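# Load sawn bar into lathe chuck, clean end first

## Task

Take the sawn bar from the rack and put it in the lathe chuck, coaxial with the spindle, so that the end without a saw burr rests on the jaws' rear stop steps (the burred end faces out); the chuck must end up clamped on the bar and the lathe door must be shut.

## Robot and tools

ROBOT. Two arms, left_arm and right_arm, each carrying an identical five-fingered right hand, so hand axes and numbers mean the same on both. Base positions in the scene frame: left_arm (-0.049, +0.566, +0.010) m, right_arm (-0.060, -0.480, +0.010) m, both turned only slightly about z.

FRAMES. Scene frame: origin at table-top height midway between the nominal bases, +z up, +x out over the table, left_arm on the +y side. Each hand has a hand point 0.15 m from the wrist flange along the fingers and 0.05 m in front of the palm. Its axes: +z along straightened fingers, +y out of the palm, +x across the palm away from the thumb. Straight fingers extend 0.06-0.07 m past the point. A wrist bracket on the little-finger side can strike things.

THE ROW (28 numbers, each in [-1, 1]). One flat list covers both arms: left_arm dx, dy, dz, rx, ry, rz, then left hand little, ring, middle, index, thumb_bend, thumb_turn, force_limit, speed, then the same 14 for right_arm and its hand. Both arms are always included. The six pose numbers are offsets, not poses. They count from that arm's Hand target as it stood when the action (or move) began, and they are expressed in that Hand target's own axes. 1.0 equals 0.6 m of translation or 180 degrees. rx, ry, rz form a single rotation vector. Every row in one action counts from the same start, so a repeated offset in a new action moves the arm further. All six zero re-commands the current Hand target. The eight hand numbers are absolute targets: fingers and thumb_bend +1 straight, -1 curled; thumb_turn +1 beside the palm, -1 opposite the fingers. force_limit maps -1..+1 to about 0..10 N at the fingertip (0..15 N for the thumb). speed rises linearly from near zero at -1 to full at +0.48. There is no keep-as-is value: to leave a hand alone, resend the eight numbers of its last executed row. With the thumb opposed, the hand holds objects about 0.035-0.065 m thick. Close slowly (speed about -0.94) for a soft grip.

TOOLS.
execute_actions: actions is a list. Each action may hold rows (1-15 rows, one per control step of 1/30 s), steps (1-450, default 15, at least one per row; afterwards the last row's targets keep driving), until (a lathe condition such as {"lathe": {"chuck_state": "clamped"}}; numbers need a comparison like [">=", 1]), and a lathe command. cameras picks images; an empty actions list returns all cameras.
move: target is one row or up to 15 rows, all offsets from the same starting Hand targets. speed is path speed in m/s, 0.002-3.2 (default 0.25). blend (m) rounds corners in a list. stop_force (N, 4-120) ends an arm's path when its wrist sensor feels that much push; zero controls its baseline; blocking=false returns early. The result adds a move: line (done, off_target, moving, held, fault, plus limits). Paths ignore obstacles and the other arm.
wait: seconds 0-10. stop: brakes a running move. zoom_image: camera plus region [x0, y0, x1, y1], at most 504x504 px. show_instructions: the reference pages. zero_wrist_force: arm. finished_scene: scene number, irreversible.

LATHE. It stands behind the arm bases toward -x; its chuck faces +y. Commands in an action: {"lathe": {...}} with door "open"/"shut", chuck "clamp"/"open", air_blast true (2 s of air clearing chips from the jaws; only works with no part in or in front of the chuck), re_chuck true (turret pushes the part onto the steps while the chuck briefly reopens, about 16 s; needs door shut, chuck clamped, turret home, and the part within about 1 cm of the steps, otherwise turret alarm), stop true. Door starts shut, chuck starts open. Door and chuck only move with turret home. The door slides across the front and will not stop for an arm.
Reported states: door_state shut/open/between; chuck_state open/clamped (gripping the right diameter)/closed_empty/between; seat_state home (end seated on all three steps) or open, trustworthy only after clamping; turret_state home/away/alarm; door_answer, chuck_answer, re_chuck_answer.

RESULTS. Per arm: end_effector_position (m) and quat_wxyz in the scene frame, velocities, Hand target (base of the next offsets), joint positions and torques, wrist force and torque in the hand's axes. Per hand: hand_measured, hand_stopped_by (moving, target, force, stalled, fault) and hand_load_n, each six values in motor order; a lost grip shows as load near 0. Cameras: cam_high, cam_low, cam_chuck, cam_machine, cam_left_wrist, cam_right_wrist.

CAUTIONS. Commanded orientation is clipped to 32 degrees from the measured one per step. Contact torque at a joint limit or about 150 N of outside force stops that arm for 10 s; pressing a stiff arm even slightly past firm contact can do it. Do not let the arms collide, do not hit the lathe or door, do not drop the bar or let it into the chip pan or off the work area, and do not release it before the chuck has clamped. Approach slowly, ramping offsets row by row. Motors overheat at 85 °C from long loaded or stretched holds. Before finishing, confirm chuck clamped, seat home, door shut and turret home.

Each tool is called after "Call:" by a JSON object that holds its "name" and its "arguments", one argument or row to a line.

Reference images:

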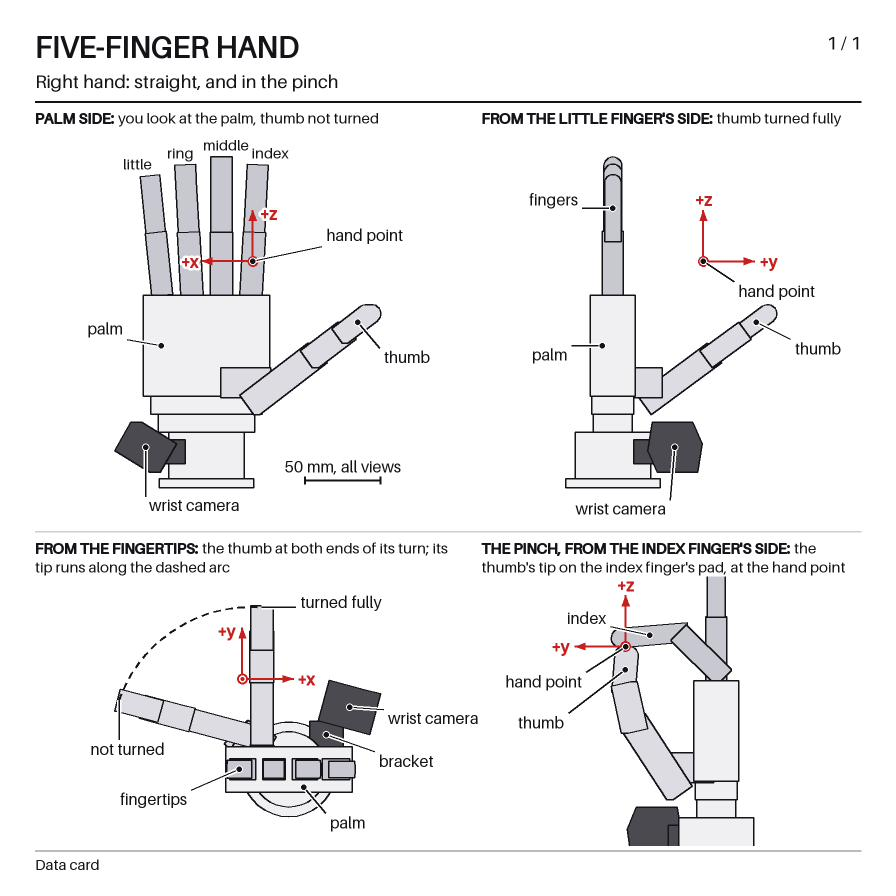

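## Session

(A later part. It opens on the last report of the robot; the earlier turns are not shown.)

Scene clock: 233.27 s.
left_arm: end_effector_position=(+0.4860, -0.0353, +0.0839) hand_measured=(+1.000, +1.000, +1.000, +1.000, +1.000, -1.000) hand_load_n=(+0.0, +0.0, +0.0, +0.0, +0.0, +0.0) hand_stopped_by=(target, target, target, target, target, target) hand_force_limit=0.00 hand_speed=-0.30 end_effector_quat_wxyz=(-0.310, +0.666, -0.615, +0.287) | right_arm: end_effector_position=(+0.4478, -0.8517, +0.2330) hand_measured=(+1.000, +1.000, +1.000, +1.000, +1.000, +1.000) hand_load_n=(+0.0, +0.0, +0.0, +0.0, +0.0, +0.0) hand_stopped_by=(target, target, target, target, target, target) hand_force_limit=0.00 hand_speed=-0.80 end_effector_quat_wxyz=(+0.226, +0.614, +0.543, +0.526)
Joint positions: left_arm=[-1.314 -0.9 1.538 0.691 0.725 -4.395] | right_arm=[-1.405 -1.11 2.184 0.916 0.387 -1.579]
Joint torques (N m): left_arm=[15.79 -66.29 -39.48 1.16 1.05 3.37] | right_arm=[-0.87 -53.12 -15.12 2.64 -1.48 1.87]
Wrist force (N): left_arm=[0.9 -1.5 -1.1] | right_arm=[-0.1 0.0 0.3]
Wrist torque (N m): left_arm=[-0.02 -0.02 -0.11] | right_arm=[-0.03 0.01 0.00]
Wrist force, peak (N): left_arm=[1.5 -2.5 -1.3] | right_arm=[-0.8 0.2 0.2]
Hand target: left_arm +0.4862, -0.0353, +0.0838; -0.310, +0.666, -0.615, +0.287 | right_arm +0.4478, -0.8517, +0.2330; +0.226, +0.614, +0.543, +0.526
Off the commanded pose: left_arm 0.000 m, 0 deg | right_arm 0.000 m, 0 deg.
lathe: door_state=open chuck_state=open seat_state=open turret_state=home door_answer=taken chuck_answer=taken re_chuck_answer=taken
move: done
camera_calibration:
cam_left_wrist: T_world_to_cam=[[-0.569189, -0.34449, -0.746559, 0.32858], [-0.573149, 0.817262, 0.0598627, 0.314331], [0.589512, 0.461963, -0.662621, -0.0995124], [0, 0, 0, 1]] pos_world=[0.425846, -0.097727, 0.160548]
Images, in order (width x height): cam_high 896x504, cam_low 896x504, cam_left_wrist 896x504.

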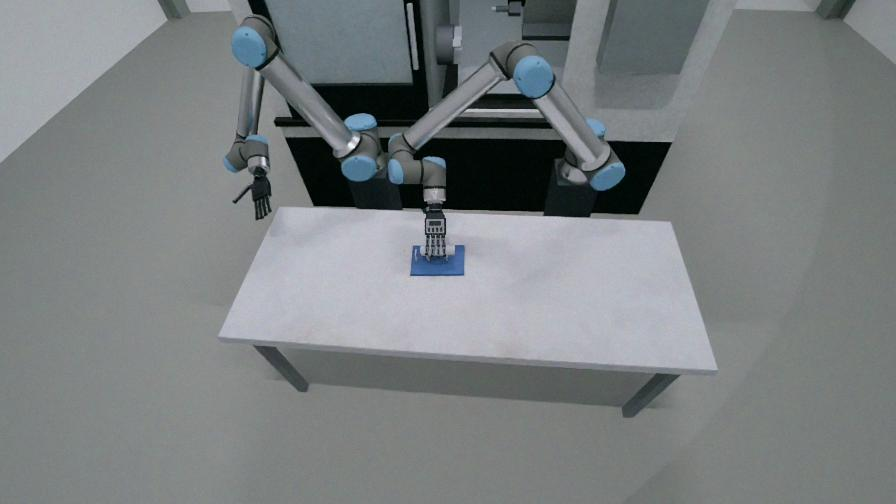

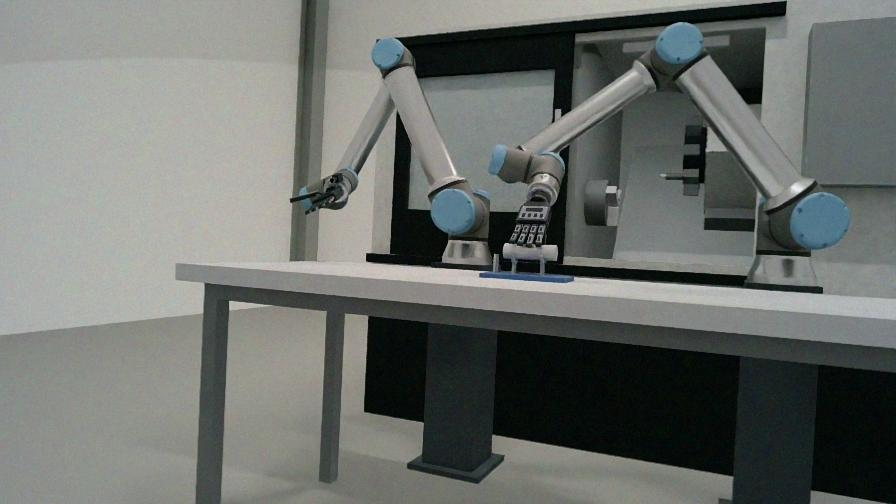

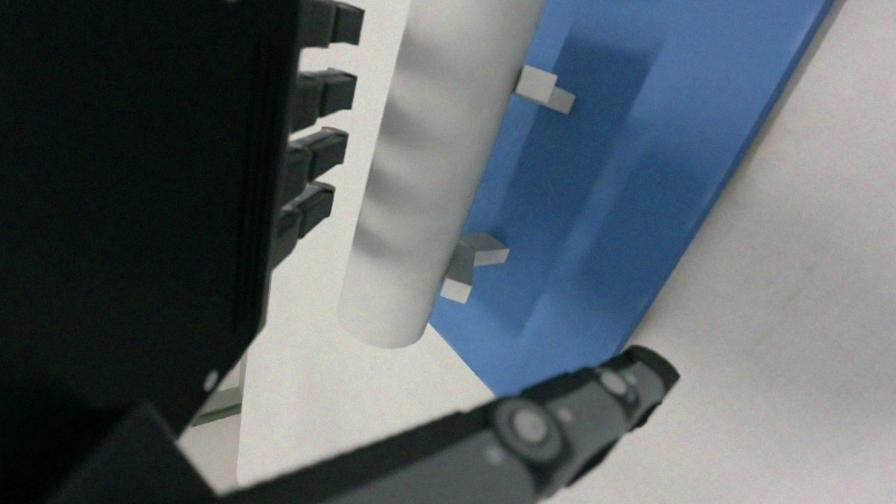

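Call:
{"name": "move", "arguments": {
  "target": [0.005,-0.0018,0.0903,0,0,0,1,1,1,1,1,-1,0,-0.3,0,0,0,0,0,0,1,1,1,1,1,1,0,-0.8],
  "speed": 0.06,
  "stop_force": 12,
  "cameras": ["cam_high","cam_left_wrist","cam_low"]
}}

Call:
{"name": "zoom_image", "arguments": {
  "camera": "cam_low",
  "region": [470, 200, 610, 300]
}}

Call:
{"name": "zoom_image", "arguments": {
  "camera": "cam_high",
  "region": [400, 220, 480, 290]
}}

Scene clock: 264.97 s.
left_arm: end_effector_position=(+0.5284, -0.0350, +0.0497) hand_measured=(+1.000, +1.000, +1.000, +1.000, +1.000, -1.000) hand_load_n=(+0.0, -0.5, +0.0, +0.0, +0.0, +0.0) hand_stopped_by=(target, target, target, target, target, target) hand_force_limit=0.00 hand_speed=-0.30 end_effector_quat_wxyz=(-0.310, +0.666, -0.615, +0.287) | right_arm: end_effector_position=(+0.4478, -0.8517, +0.2330) hand_measured=(+1.000, +1.000, +1.000, +1.000, +1.000, +1.000) hand_load_n=(+0.0, +0.0, +0.0, +0.0, +0.0, +0.0) hand_stopped_by=(target, target, target, target, target, target) hand_force_limit=0.00 hand_speed=-0.80 end_effector_quat_wxyz=(+0.226, +0.614, +0.543, +0.526)
Joint positions: left_arm=[-1.259 -0.846 1.498 0.619 0.74 -4.315] | right_arm=[-1.405 -1.11 2.184 0.916 0.387 -1.579]
Joint torques (N m): left_arm=[16.19 -71.06 -37.31 0.33 1.15 2.63] | right_arm=[-0.61 -53.98 -14.21 2.23 -1.56 2.29]
Wrist force (N): left_arm=[1.3 -1.6 -1.3] | right_arm=[-0.2 0.3 0.5]
Wrist torque (N m): left_arm=[-0.04 -0.06 -0.08] | right_arm=[0.01 0.02 0.01]
Wrist force, peak (N): left_arm=[1.2 -2.2 -1.6] | right_arm=[-0.7 -0.5 0.4]
Hand target: left_arm +0.5284, -0.0350, +0.0497; -0.310, +0.666, -0.615, +0.287 | right_arm +0.4478, -0.8517, +0.2330; +0.226, +0.614, +0.543, +0.526
Off the commanded pose: left_arm 0.000 m, 0 deg | right_arm 0.000 m, 0 deg.
lathe: door_state=open chuck_state=open seat_state=open turret_state=home door_answer=taken chuck_answer=taken re_chuck_answer=taken
move: done
camera_calibration:
cam_left_wrist: T_world_to_cam=[[-0.569221, -0.344444, -0.746556, 0.327304], [-0.573116, 0.817282, 0.0599052, 0.340416], [0.589512, 0.461963, -0.66262, -0.147308], [0, 0, 0, 1]] pos_world=[0.468246, -0.097427, 0.126348]
Images, in order (width x height): cam_high 896x504, cam_low 896x504, cam_left_wrist 896x504.

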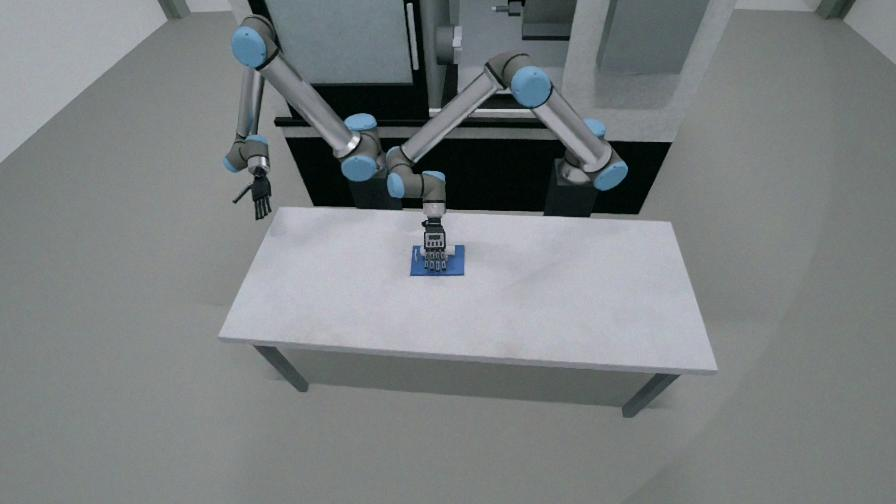

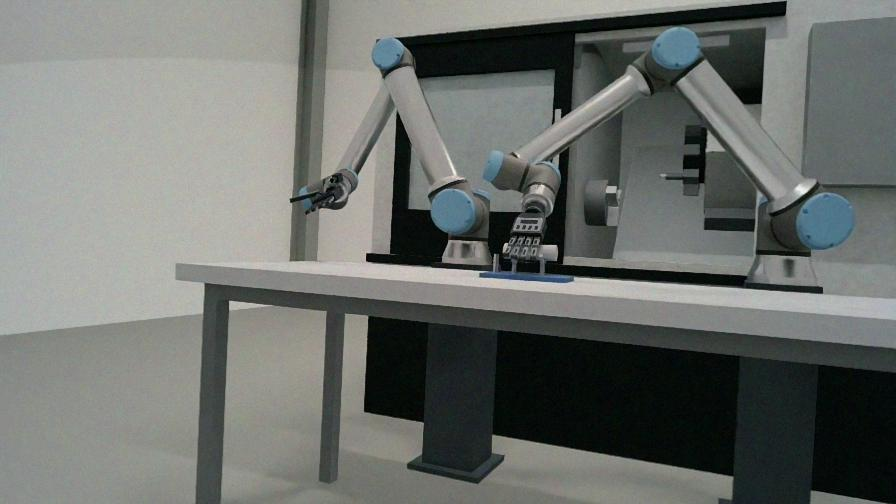

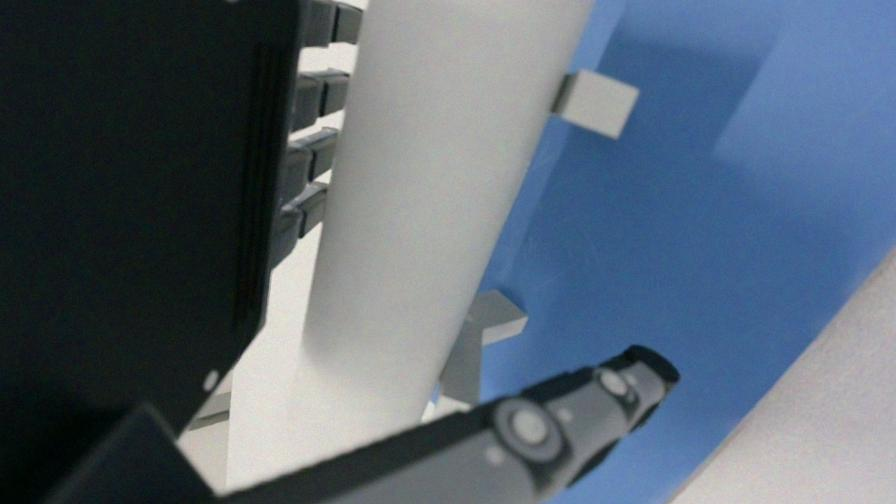

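Scaled by 3.600 from the camera's 896x504 image, which has a finer 1280x720 frame.

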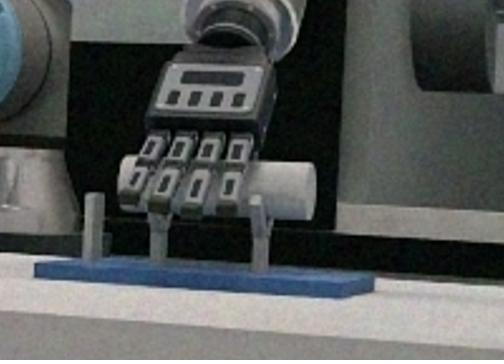

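Scaled by 6.300 from the camera's 896x504 image, which has a finer 1280x720 frame.

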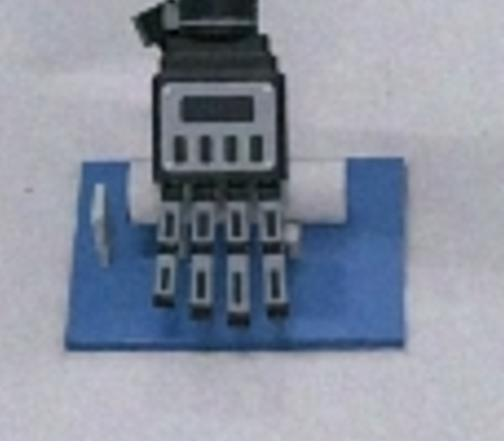

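Call:
{"name": "execute_actions", "arguments": {
  "actions": [
    {"rows": [[0.005,0,0,0,0,0,1,1,1,1,1,-1,-0.6,-0.8,0,0,0,0,0,0,1,1,1,1,1,1,0,-0.8]], "steps": 20},
    {"rows": [[0,0,0,0,0,0,1,0.3,0.3,0.3,0.4,-1,-0.6,-0.7,0,0,0,0,0,0,1,1,1,1,1,1,0,-0.8]], "steps": 60}
  ],
  "cameras": ["cam_high","cam_left_wrist","cam_low"]
}}

Call:
{"name": "zoom_image", "arguments": {
  "camera": "cam_low",
  "region": [470, 200, 610, 300]
}}

Call:
{"name": "zoom_image", "arguments": {
  "camera": "cam_high",
  "region": [400, 220, 480, 290]
}}

Scene clock: 313.67 s.
left_arm: end_effector_position=(+0.5287, -0.0380, +0.0497) hand_measured=(+1.000, +0.300, +0.300, +0.300, +0.400, -1.000) hand_load_n=(+0.0, +0.0, +0.5, +0.0, +0.0, +0.0) hand_stopped_by=(target, target, target, target, target, target) hand_force_limit=-0.60 hand_speed=-0.70 end_effector_quat_wxyz=(-0.310, +0.666, -0.615, +0.287) | right_arm: end_effector_position=(+0.4478, -0.8517, +0.2330) hand_measured=(+1.000, +1.000, +1.000, +1.000, +1.000, +1.000) hand_load_n=(+0.0, +0.0, +0.0, +0.0, +0.0, +0.0) hand_stopped_by=(target, target, target, target, target, target) hand_force_limit=0.00 hand_speed=-0.80 end_effector_quat_wxyz=(+0.226, +0.614, +0.543, +0.526)
Joint positions: left_arm=[-1.26 -0.842 1.491 0.623 0.739 -4.317] | right_arm=[-1.405 -1.11 2.184 0.916 0.387 -1.579]
Joint torques (N m): left_arm=[-21.11 -69.44 -34.61 5.72 -0.33 -2.71] | right_arm=[-1.26 -53.36 -14.29 2.13 -1.64 2.64]
Wrist force (N): left_arm=[1.4 -1.3 -1.5] | right_arm=[-0.2 0.2 0.1]
Wrist torque (N m): left_arm=[0.02 -0.08 0.06] | right_arm=[0.02 0.03 0.01]
Wrist force, peak (N): left_arm=[1.6 -1.8 -1.9] | right_arm=[-0.2 0.2 0.8]
Hand target: left_arm +0.5287, -0.0380, +0.0497; -0.310, +0.666, -0.615, +0.287 | right_arm +0.4478, -0.8517, +0.2330; +0.226, +0.614, +0.543, +0.526
Off the commanded pose: left_arm 0.000 m, 0 deg | right_arm 0.000 m, 0 deg.
lathe: door_state=open chuck_state=open seat_state=open turret_state=home door_answer=taken chuck_answer=taken re_chuck_answer=taken
camera_calibration:
cam_left_wrist: T_world_to_cam=[[-0.569187, -0.344418, -0.746594, 0.326376], [-0.573083, 0.817308, 0.059867, 0.342974], [0.589577, 0.461936, -0.662581, -0.146078], [0, 0, 0, 1]] pos_world=[0.468446, -0.100427, 0.126348]
Images, in order (width x height): cam_high 896x504, cam_low 896x504, cam_left_wrist 896x504.

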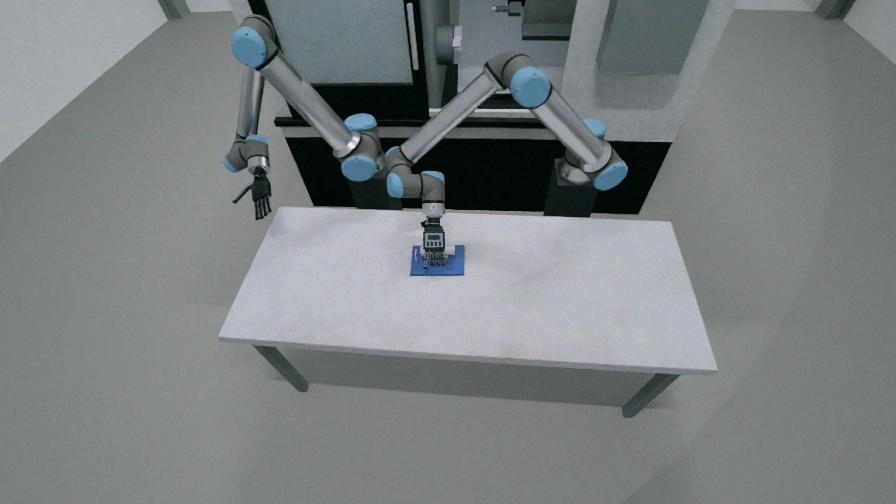

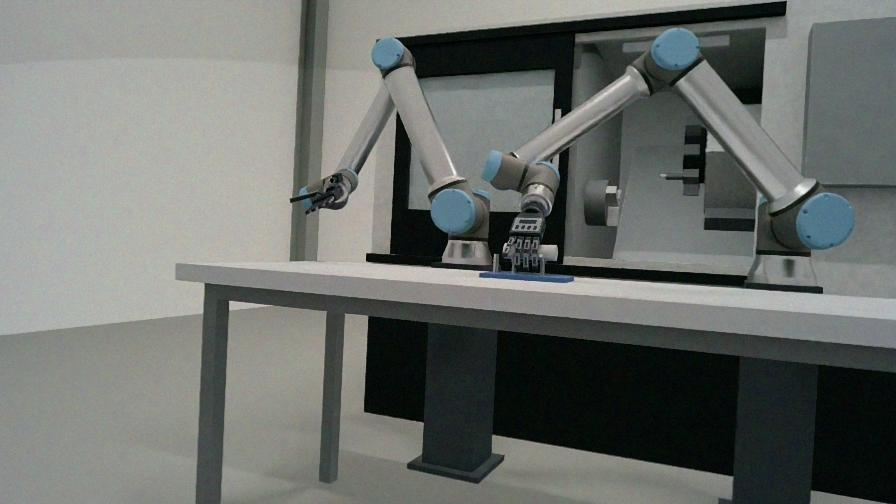

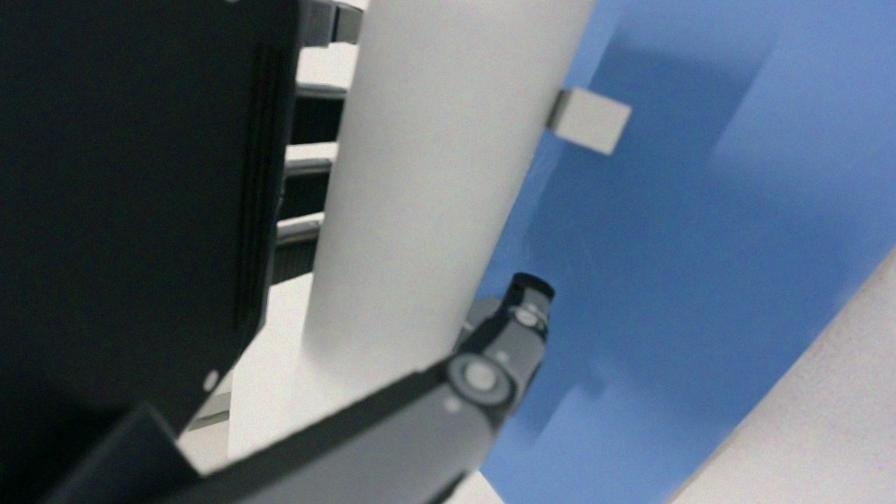

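Scaled by 3.600 from the camera's 896x504 image, which has a finer 1280x720 frame.

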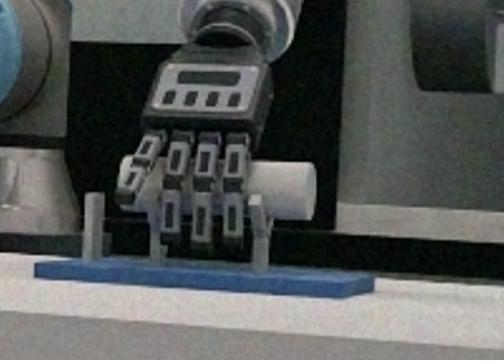

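Scaled by 6.300 from the camera's 896x504 image, which has a finer 1280x720 frame.

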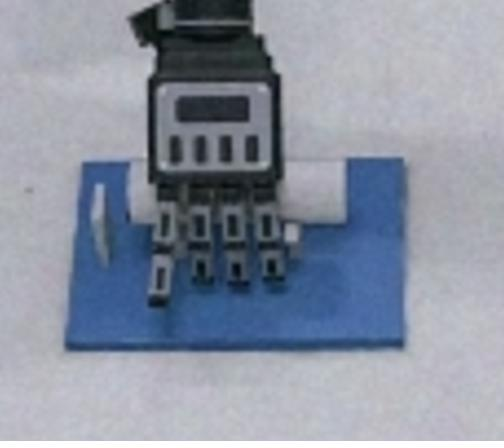

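Call:
{"name": "execute_actions", "arguments": {
  "actions": [
    {"rows": [[0,0,0,0,0,0,1,-0.2,-0.2,-0.2,0.1,-1,-0.6,-0.8,0,0,0,0,0,0,1,1,1,1,1,1,0,-0.8]], "steps": 60}
  ],
  "cameras": ["cam_left_wrist","cam_low"]
}}

Call:
{"name": "zoom_image", "arguments": {
  "camera": "cam_low",
  "region": [470, 200, 610, 300]
}}

Scene clock: 320.70 s.
left_arm: end_effector_position=(+0.5286, -0.0380, +0.0497) hand_measured=(+1.000, -0.124, -0.122, -0.104, +0.234, -1.000) hand_load_n=(+0.0, +1.5, +3.0, +1.0, +5.0, +2.0) hand_stopped_by=(target, force, force, force, force, target) hand_force_limit=-0.60 hand_speed=-0.80 end_effector_quat_wxyz=(-0.310, +0.666, -0.615, +0.287) | right_arm: end_effector_position=(+0.4478, -0.8517, +0.2330) hand_measured=(+1.000, +1.000, +1.000, +1.000, +1.000, +1.000) hand_load_n=(+0.0, +0.0, +0.0, +0.0, +0.0, +0.0) hand_stopped_by=(target, target, target, target, target, target) hand_force_limit=0.00 hand_speed=-0.80 end_effector_quat_wxyz=(+0.226, +0.614, +0.543, +0.526)
Joint positions: left_arm=[-1.26 -0.842 1.491 0.623 0.739 -4.317] | right_arm=[-1.405 -1.11 2.184 0.916 0.387 -1.579]
Joint torques (N m): left_arm=[-3.41 -84.71 -28.18 5.6 -1.19 -1.71] | right_arm=[-2.16 -55.63 -14.05 2.14 -1.6 2.51]
Wrist force (N): left_arm=[0.9 1.5 1.1] | right_arm=[-0.4 -0.1 0.2]
Wrist torque (N m): left_arm=[0.04 -0.08 0.10] | right_arm=[-0.04 0.05 -0.01]
Wrist force, peak (N): left_arm=[1.4 3.4 -4.1] | right_arm=[-0.8 0.0 0.3]
Hand target: left_arm +0.5287, -0.0380, +0.0497; -0.310, +0.666, -0.615, +0.287 | right_arm +0.4478, -0.8517, +0.2330; +0.226, +0.614, +0.543, +0.526
Off the commanded pose: left_arm 0.000 m, 0 deg | right_arm 0.000 m, 0 deg.
lathe: door_state=open chuck_state=open seat_state=open turret_state=home door_answer=taken chuck_answer=taken re_chuck_answer=taken
camera_calibration:
cam_left_wrist: T_world_to_cam=[[-0.569221, -0.344444, -0.746556, 0.326384], [-0.573116, 0.817282, 0.0599052, 0.342982], [0.589512, 0.461963, -0.66262, -0.14604], [0, 0, 0, 1]] pos_world=[0.468446, -0.100427, 0.126348]
Images, in order (width x height): cam_low 896x504, cam_left_wrist 896x504.

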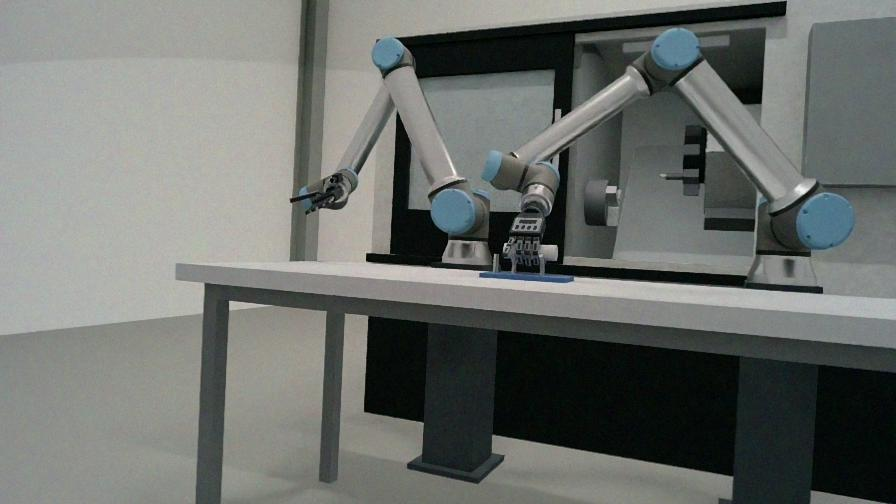

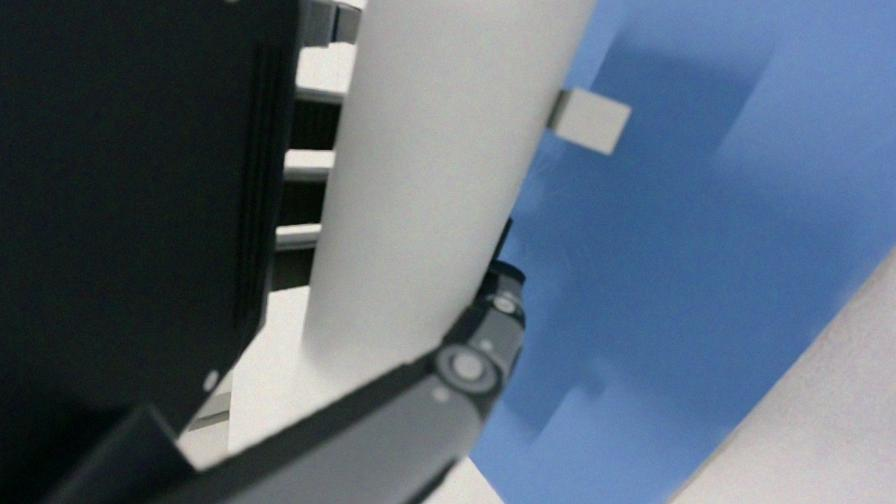

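Scaled by 3.600 from the camera's 896x504 image, which has a finer 1280x720 frame.

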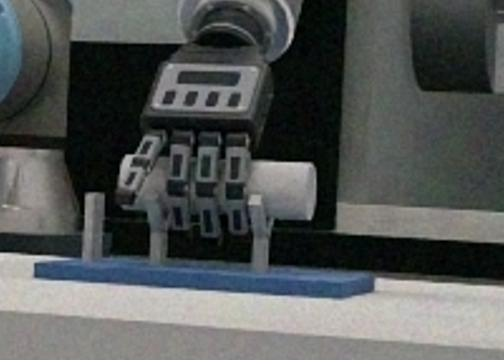

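Call:
{"name": "execute_actions", "arguments": {
  "actions": [
    {"rows": [[0,0,0,0,0,0,1,-0.6,-0.6,-0.6,-0.4,-1,0.4,-0.9,0,0,0,0,0,0,1,1,1,1,1,1,0,-0.8]], "steps": 45}
  ]
}}

Scene clock: 327.00 s.
left_arm: end_effector_position=(+0.5287, -0.0380, +0.0497) hand_measured=(+1.000, -0.598, -0.250, -0.278, +0.160, -1.000) hand_load_n=(+0.0, +4.5, +7.5, +7.0, +10.5, +3.0) hand_stopped_by=(target, target, force, force, force, target) hand_force_limit=0.40 hand_speed=-0.90 end_effector_quat_wxyz=(-0.310, +0.666, -0.615, +0.287) | right_arm: end_effector_position=(+0.4478, -0.8517, +0.2330) hand_measured=(+1.000, +1.000, +1.000, +1.000, +1.000, +1.000) hand_load_n=(+0.0, +0.0, +0.0, +0.0, +0.0, +0.0) hand_stopped_by=(target, target, target, target, target, target) hand_force_limit=0.00 hand_speed=-0.80 end_effector_quat_wxyz=(+0.226, +0.614, +0.543, +0.526)
Joint positions: left_arm=[-1.26 -0.842 1.491 0.623 0.739 -4.317] | right_arm=[-1.405 -1.11 2.184 0.916 0.387 -1.579]
Joint torques (N m): left_arm=[12.68 -97.31 -27.94 5.25 -2.6 0.45] | right_arm=[-0.21 -53.62 -14.3 2.19 -1.53 2.62]
Wrist force (N): left_arm=[1.2 2.4 1.8] | right_arm=[-0.1 0.3 0.1]
Wrist torque (N m): left_arm=[0.03 -0.12 0.11] | right_arm=[0.04 0.00 0.02]
Wrist force, peak (N): left_arm=[1.7 -1.4 3.7] | right_arm=[-0.6 -0.2 0.3]
Hand target: left_arm +0.5287, -0.0380, +0.0497; -0.310, +0.666, -0.615, +0.287 | right_arm +0.4478, -0.8517, +0.2330; +0.226, +0.614, +0.543, +0.526
Off the commanded pose: left_arm 0.000 m, 0 deg | right_arm 0.000 m, 0 deg.
lathe: door_state=open chuck_state=open seat_state=open turret_state=home door_answer=taken chuck_answer=taken re_chuck_answer=taken

Call:
{"name": "move", "arguments": {
  "target": [0,-0.1532,-0.1286,0,0,0,1,-1,-0.6,-0.6,-0.4,-1,0.4,-0.9,0,0,0,0,0,0,1,1,1,1,1,1,0,-0.8],
  "speed": 0.08,
  "cameras": ["cam_high","cam_left_wrist","cam_low"]
}}

Call:
{"name": "zoom_image", "arguments": {
  "camera": "cam_low",
  "region": [470, 150, 610, 290]
}}

Scene clock: 337.20 s.
left_arm: end_effector_position=(+0.5288, -0.0379, +0.1695) hand_measured=(+1.000, -0.662, -0.250, -0.278, +0.160, -1.000) hand_load_n=(+0.0, +7.5, +7.0, +6.5, +10.5, +3.0) hand_stopped_by=(target, force, force, force, force, target) hand_force_limit=0.40 hand_speed=-0.90 end_effector_quat_wxyz=(-0.310, +0.666, -0.615, +0.287) | right_arm: end_effector_position=(+0.4478, -0.8517, +0.2330) hand_measured=(+1.000, +1.000, +1.000, +1.000, +1.000, +1.000) hand_load_n=(+0.0, +0.5, +0.0, +0.0, +0.0, +0.0) hand_stopped_by=(target, target, target, target, target, target) hand_force_limit=0.00 hand_speed=-0.80 end_effector_quat_wxyz=(+0.226, +0.614, +0.543, +0.526)
Joint positions: left_arm=[-1.26 -0.948 1.432 0.787 0.74 -4.316] | right_arm=[-1.405 -1.11 2.184 0.916 0.387 -1.579]
Joint torques (N m): left_arm=[7.59 -104.64 -43.15 6.71 0.45 -2.34] | right_arm=[-1.52 -53.46 -14.72 2.05 -1.66 2.45]
Wrist force (N): left_arm=[1.4 2.7 1.5] | right_arm=[-0.2 0.0 0.3]
Wrist torque (N m): left_arm=[0.06 -0.18 0.09] | right_arm=[-0.01 0.02 0.00]
Wrist force, peak (N): left_arm=[1.2 3.2 2.3] | right_arm=[-0.4 0.3 0.4]
Hand target: left_arm +0.5288, -0.0380, +0.1697; -0.310, +0.666, -0.615, +0.287 | right_arm +0.4478, -0.8517, +0.2330; +0.226, +0.614, +0.543, +0.526
Off the commanded pose: left_arm 0.000 m, 0 deg | right_arm 0.000 m, 0 deg.
lathe: door_state=open chuck_state=open seat_state=open turret_state=home door_answer=taken chuck_answer=taken re_chuck_answer=taken
move: done
camera_calibration:
cam_left_wrist: T_world_to_cam=[[-0.569229, -0.344357, -0.74659, 0.415991], [-0.573041, 0.817333, 0.0599224, 0.335804], [0.589578, 0.461936, -0.66258, -0.0668657], [0, 0, 0, 1]] pos_world=[0.468646, -0.100327, 0.246149]
Images, in order (width x height): cam_high 896x504, cam_low 896x504, cam_left_wrist 896x504.

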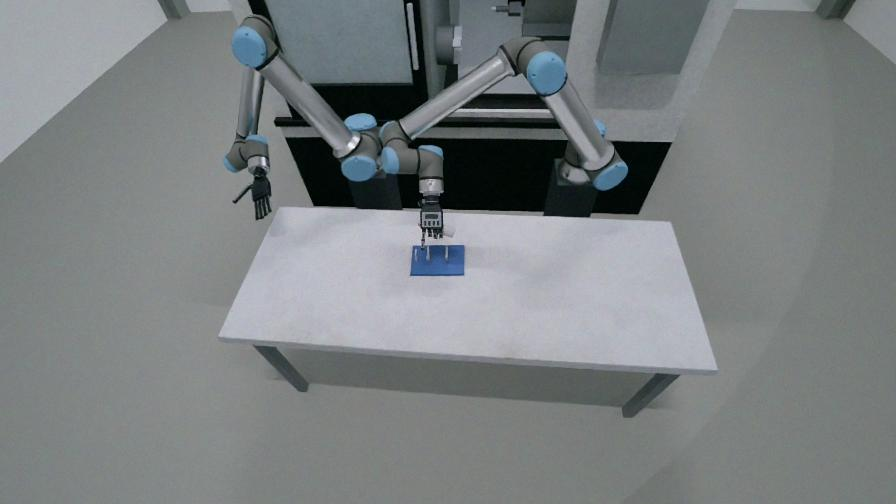

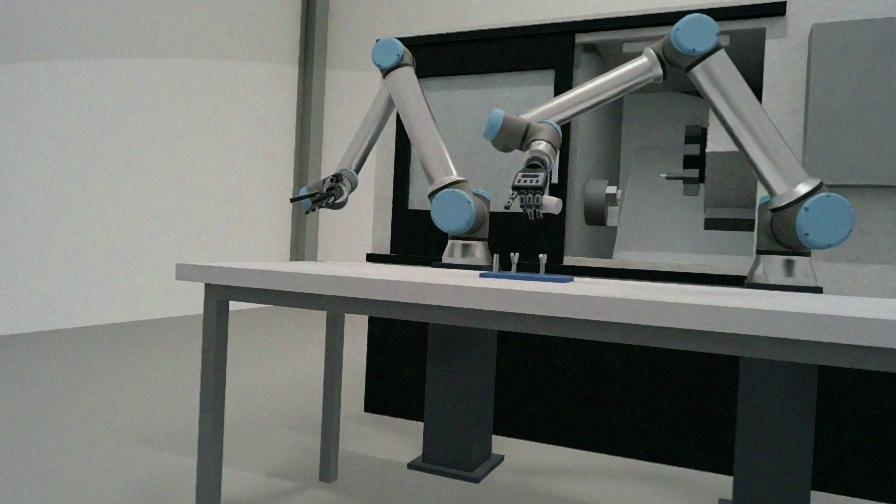

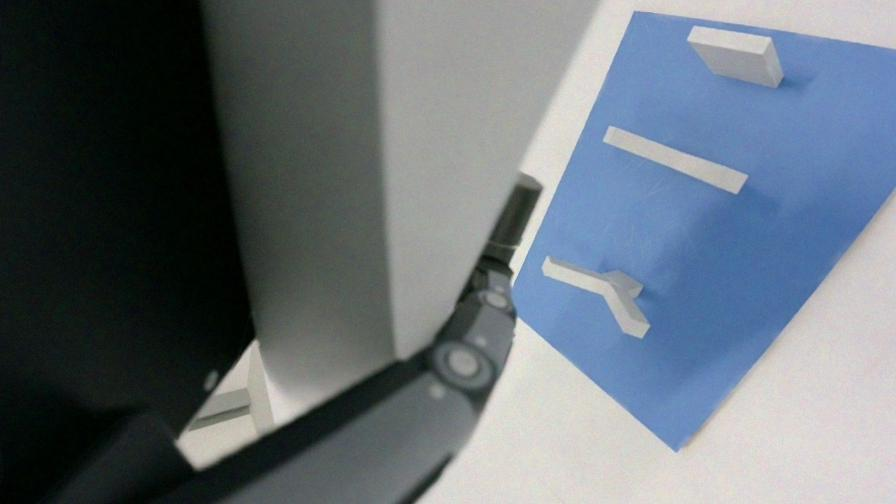

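Scaled by 3.600 from the camera's 896x504 image, which has a finer 1280x720 frame.

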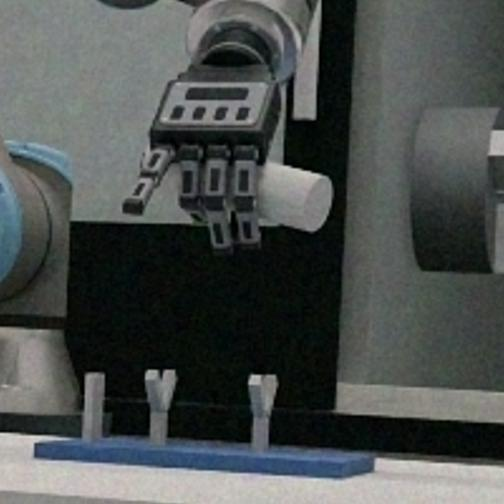

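Call:
{"name": "move", "arguments": {
  "target": [0,0.1532,0.1286,0,0,0,1,-1,-0.6,-0.6,-0.4,-1,0.4,-0.9,0,0,0,0,0,0,1,1,1,1,1,1,0,-0.8],
  "speed": 0.08,
  "stop_force": 12,
  "cameras": ["cam_high","cam_left_wrist","cam_low"]
}}

Call:
{"name": "zoom_image", "arguments": {
  "camera": "cam_low",
  "region": [470, 200, 610, 300]
}}

Scene clock: 373.57 s.
left_arm: end_effector_position=(+0.5286, -0.0380, +0.0497) hand_measured=(+1.000, -0.662, -0.250, -0.278, +0.160, -1.000) hand_load_n=(+0.0, +7.5, +7.5, +6.5, +11.0, +3.5) hand_stopped_by=(target, force, force, force, force, target) hand_force_limit=0.40 hand_speed=-0.90 end_effector_quat_wxyz=(-0.310, +0.666, -0.615, +0.287) | right_arm: end_effector_position=(+0.4478, -0.8517, +0.2330) hand_measured=(+1.000, +1.000, +1.000, +1.000, +1.000, +1.000) hand_load_n=(+0.0, +0.0, +0.0, +0.0, +0.0, +0.5) hand_stopped_by=(target, target, target, target, target, target) hand_force_limit=0.00 hand_speed=-0.80 end_effector_quat_wxyz=(+0.226, +0.614, +0.543, +0.526)
Joint positions: left_arm=[-1.26 -0.842 1.491 0.623 0.739 -4.317] | right_arm=[-1.405 -1.11 2.184 0.916 0.387 -1.579]
Joint torques (N m): left_arm=[8.54 -74.29 -24.86 1.11 -3.5 2.7] | right_arm=[-0.53 -54.12 -14.3 1.73 -1.78 2.58]
Wrist force (N): left_arm=[1.5 2.6 1.7] | right_arm=[-0.3 0.0 0.0]
Wrist torque (N m): left_arm=[0.07 -0.16 0.13] | right_arm=[0.01 0.04 -0.01]
Wrist force, peak (N): left_arm=[1.9 3.2 2.1] | right_arm=[-0.4 0.1 0.8]
Hand target: left_arm +0.5287, -0.0380, +0.0497; -0.310, +0.666, -0.615, +0.287 | right_arm +0.4478, -0.8517, +0.2330; +0.226, +0.614, +0.543, +0.526
Off the commanded pose: left_arm 0.000 m, 0 deg | right_arm 0.000 m, 0 deg.
lathe: door_state=open chuck_state=open seat_state=open turret_state=home door_answer=taken chuck_answer=taken re_chuck_answer=taken
move: done
camera_calibration:
cam_left_wrist: T_world_to_cam=[[-0.569227, -0.344405, -0.746569, 0.326393], [-0.573015, 0.817357, 0.0598384, 0.342951], [0.589605, 0.461857, -0.662612, -0.146096], [0, 0, 0, 1]] pos_world=[0.468446, -0.100427, 0.126348]
Images, in order (width x height): cam_high 896x504, cam_low 896x504, cam_left_wrist 896x504.

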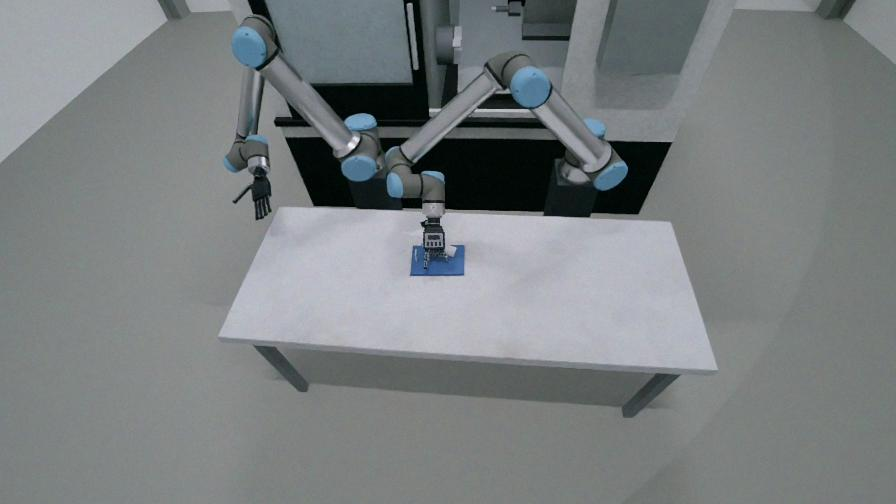

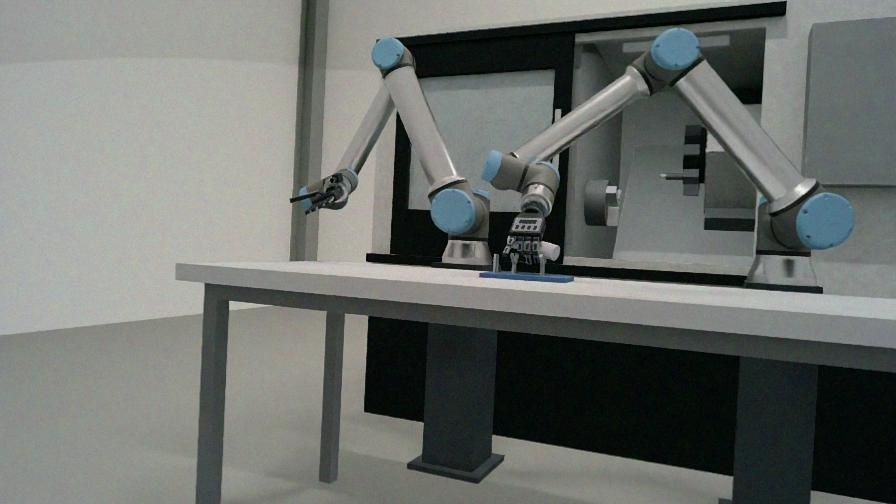

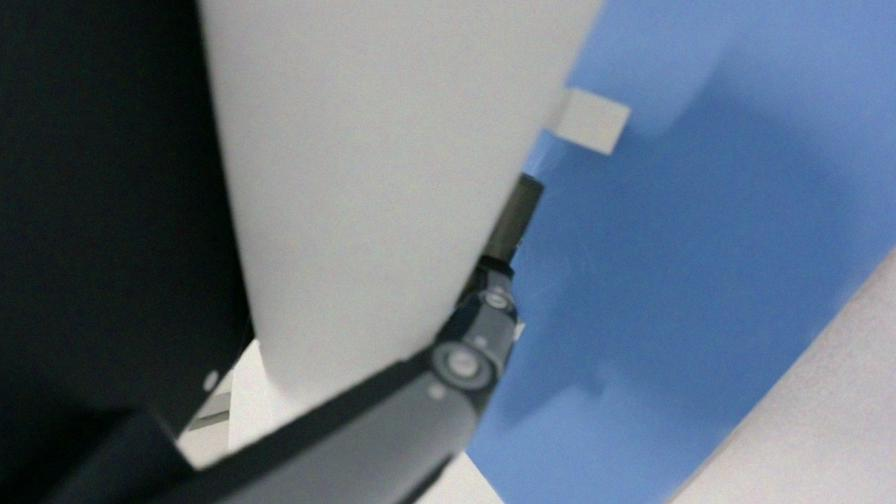

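Scaled by 3.600 from the camera's 896x504 image, which has a finer 1280x720 frame.

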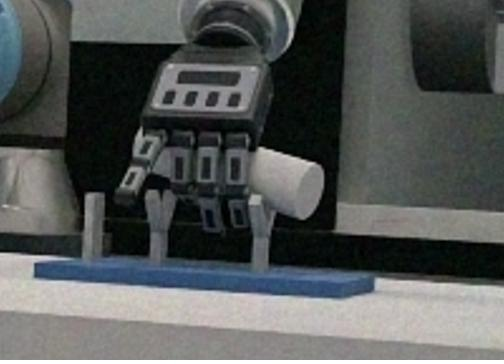

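Call:
{"name": "execute_actions", "arguments": {
  "actions": [
    {"rows": [[0,0,0,0,0,0,1,-0.1,-0.6,-0.6,-0.4,-1,0.4,-0.9,0,0,0,0,0,0,1,1,1,1,1,1,0,-0.8]], "steps": 60}
  ],
  "cameras": ["cam_left_wrist","cam_low", "cam_high"]
}}

Call:
{"name": "zoom_image", "arguments": {
  "camera": "cam_low",
  "region": [470, 200, 610, 300]
}}

Call:
{"name": "zoom_image", "arguments": {
  "camera": "cam_high",
  "region": [400, 220, 480, 290]
}}

Scene clock: 384.57 s.
left_arm: end_effector_position=(+0.5287, -0.0380, +0.0497) hand_measured=(+1.000, -0.100, -0.250, -0.278, +0.160, -1.000) hand_load_n=(+0.0, +0.0, +8.5, +7.0, +10.0, +1.5) hand_stopped_by=(target, target, force, force, force, target) hand_force_limit=0.40 hand_speed=-0.90 end_effector_quat_wxyz=(-0.310, +0.666, -0.615, +0.287) | right_arm: end_effector_position=(+0.4478, -0.8517, +0.2330) hand_measured=(+1.000, +1.000, +1.000, +1.000, +1.000, +1.000) hand_load_n=(+0.0, +0.0, +0.0, +0.0, +0.0, +0.0) hand_stopped_by=(target, target, target, target, target, target) hand_force_limit=0.00 hand_speed=-0.80 end_effector_quat_wxyz=(+0.226, +0.614, +0.543, +0.526)
Joint positions: left_arm=[-1.26 -0.842 1.491 0.623 0.739 -4.317] | right_arm=[-1.405 -1.11 2.184 0.916 0.387 -1.579]
Joint torques (N m): left_arm=[13.26 -79.15 -26.2 1.36 -3.41 2.22] | right_arm=[-0.72 -54.68 -14.18 1.7 -1.5 2.46]
Wrist force (N): left_arm=[1.1 2.5 1.8] | right_arm=[-0.3 -0.2 0.4]
Wrist torque (N m): left_arm=[0.03 -0.10 0.11] | right_arm=[-0.05 0.03 -0.01]
Wrist force, peak (N): left_arm=[1.7 2.7 2.2] | right_arm=[-0.5 0.2 0.6]
Hand target: left_arm +0.5287, -0.0380, +0.0497; -0.310, +0.666, -0.615, +0.287 | right_arm +0.4478, -0.8517, +0.2330; +0.226, +0.614, +0.543, +0.526
Off the commanded pose: left_arm 0.000 m, 0 deg | right_arm 0.000 m, 0 deg.
lathe: door_state=open chuck_state=open seat_state=open turret_state=home door_answer=taken chuck_answer=taken re_chuck_answer=taken
camera_calibration:
cam_left_wrist: T_world_to_cam=[[-0.569221, -0.344444, -0.746556, 0.326384], [-0.573116, 0.817282, 0.0599052, 0.342982], [0.589512, 0.461963, -0.66262, -0.14604], [0, 0, 0, 1]] pos_world=[0.468446, -0.100427, 0.126348]
Images, in order (width x height): cam_high 896x504, cam_low 896x504, cam_left_wrist 896x504.

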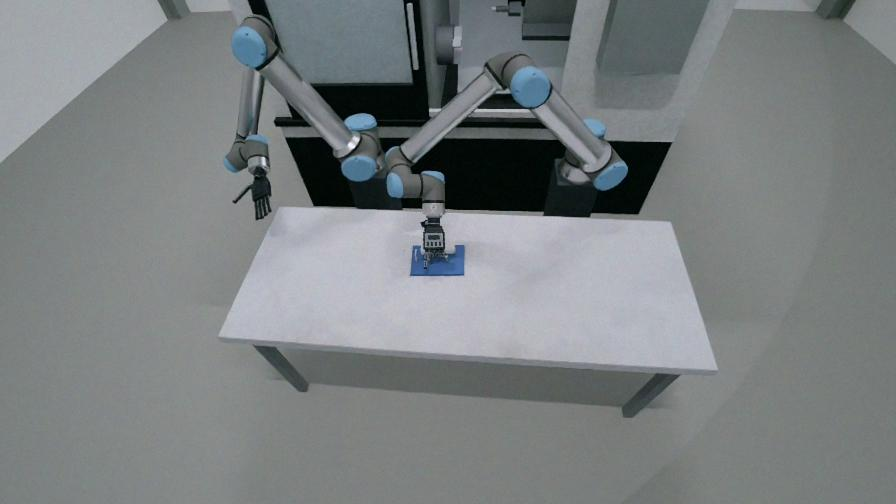

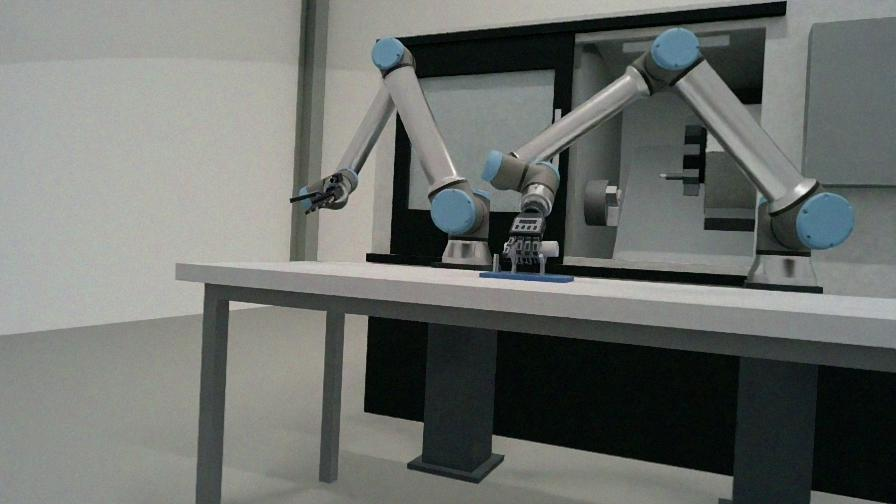

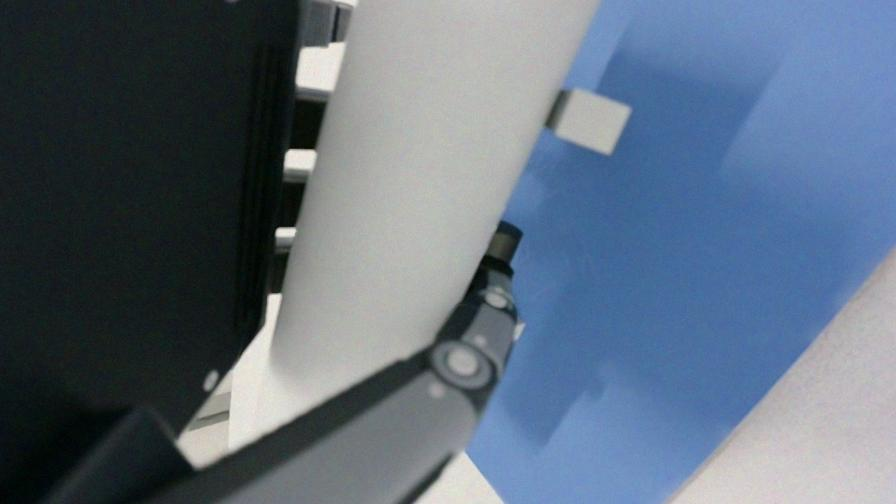

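Scaled by 3.600 from the camera's 896x504 image, which has a finer 1280x720 frame.

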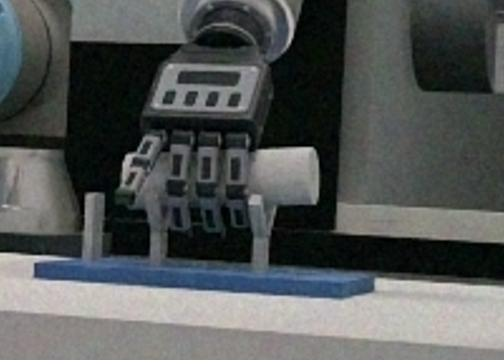

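Scaled by 6.300 from the camera's 896x504 image, which has a finer 1280x720 frame.

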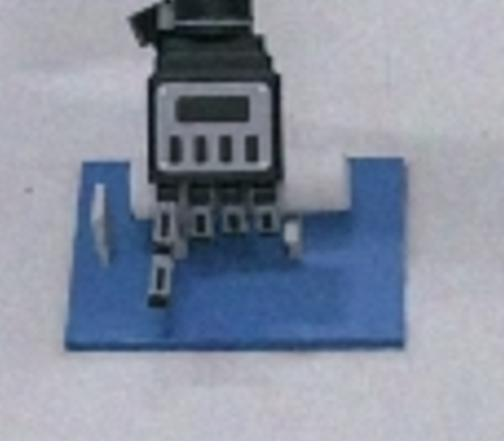

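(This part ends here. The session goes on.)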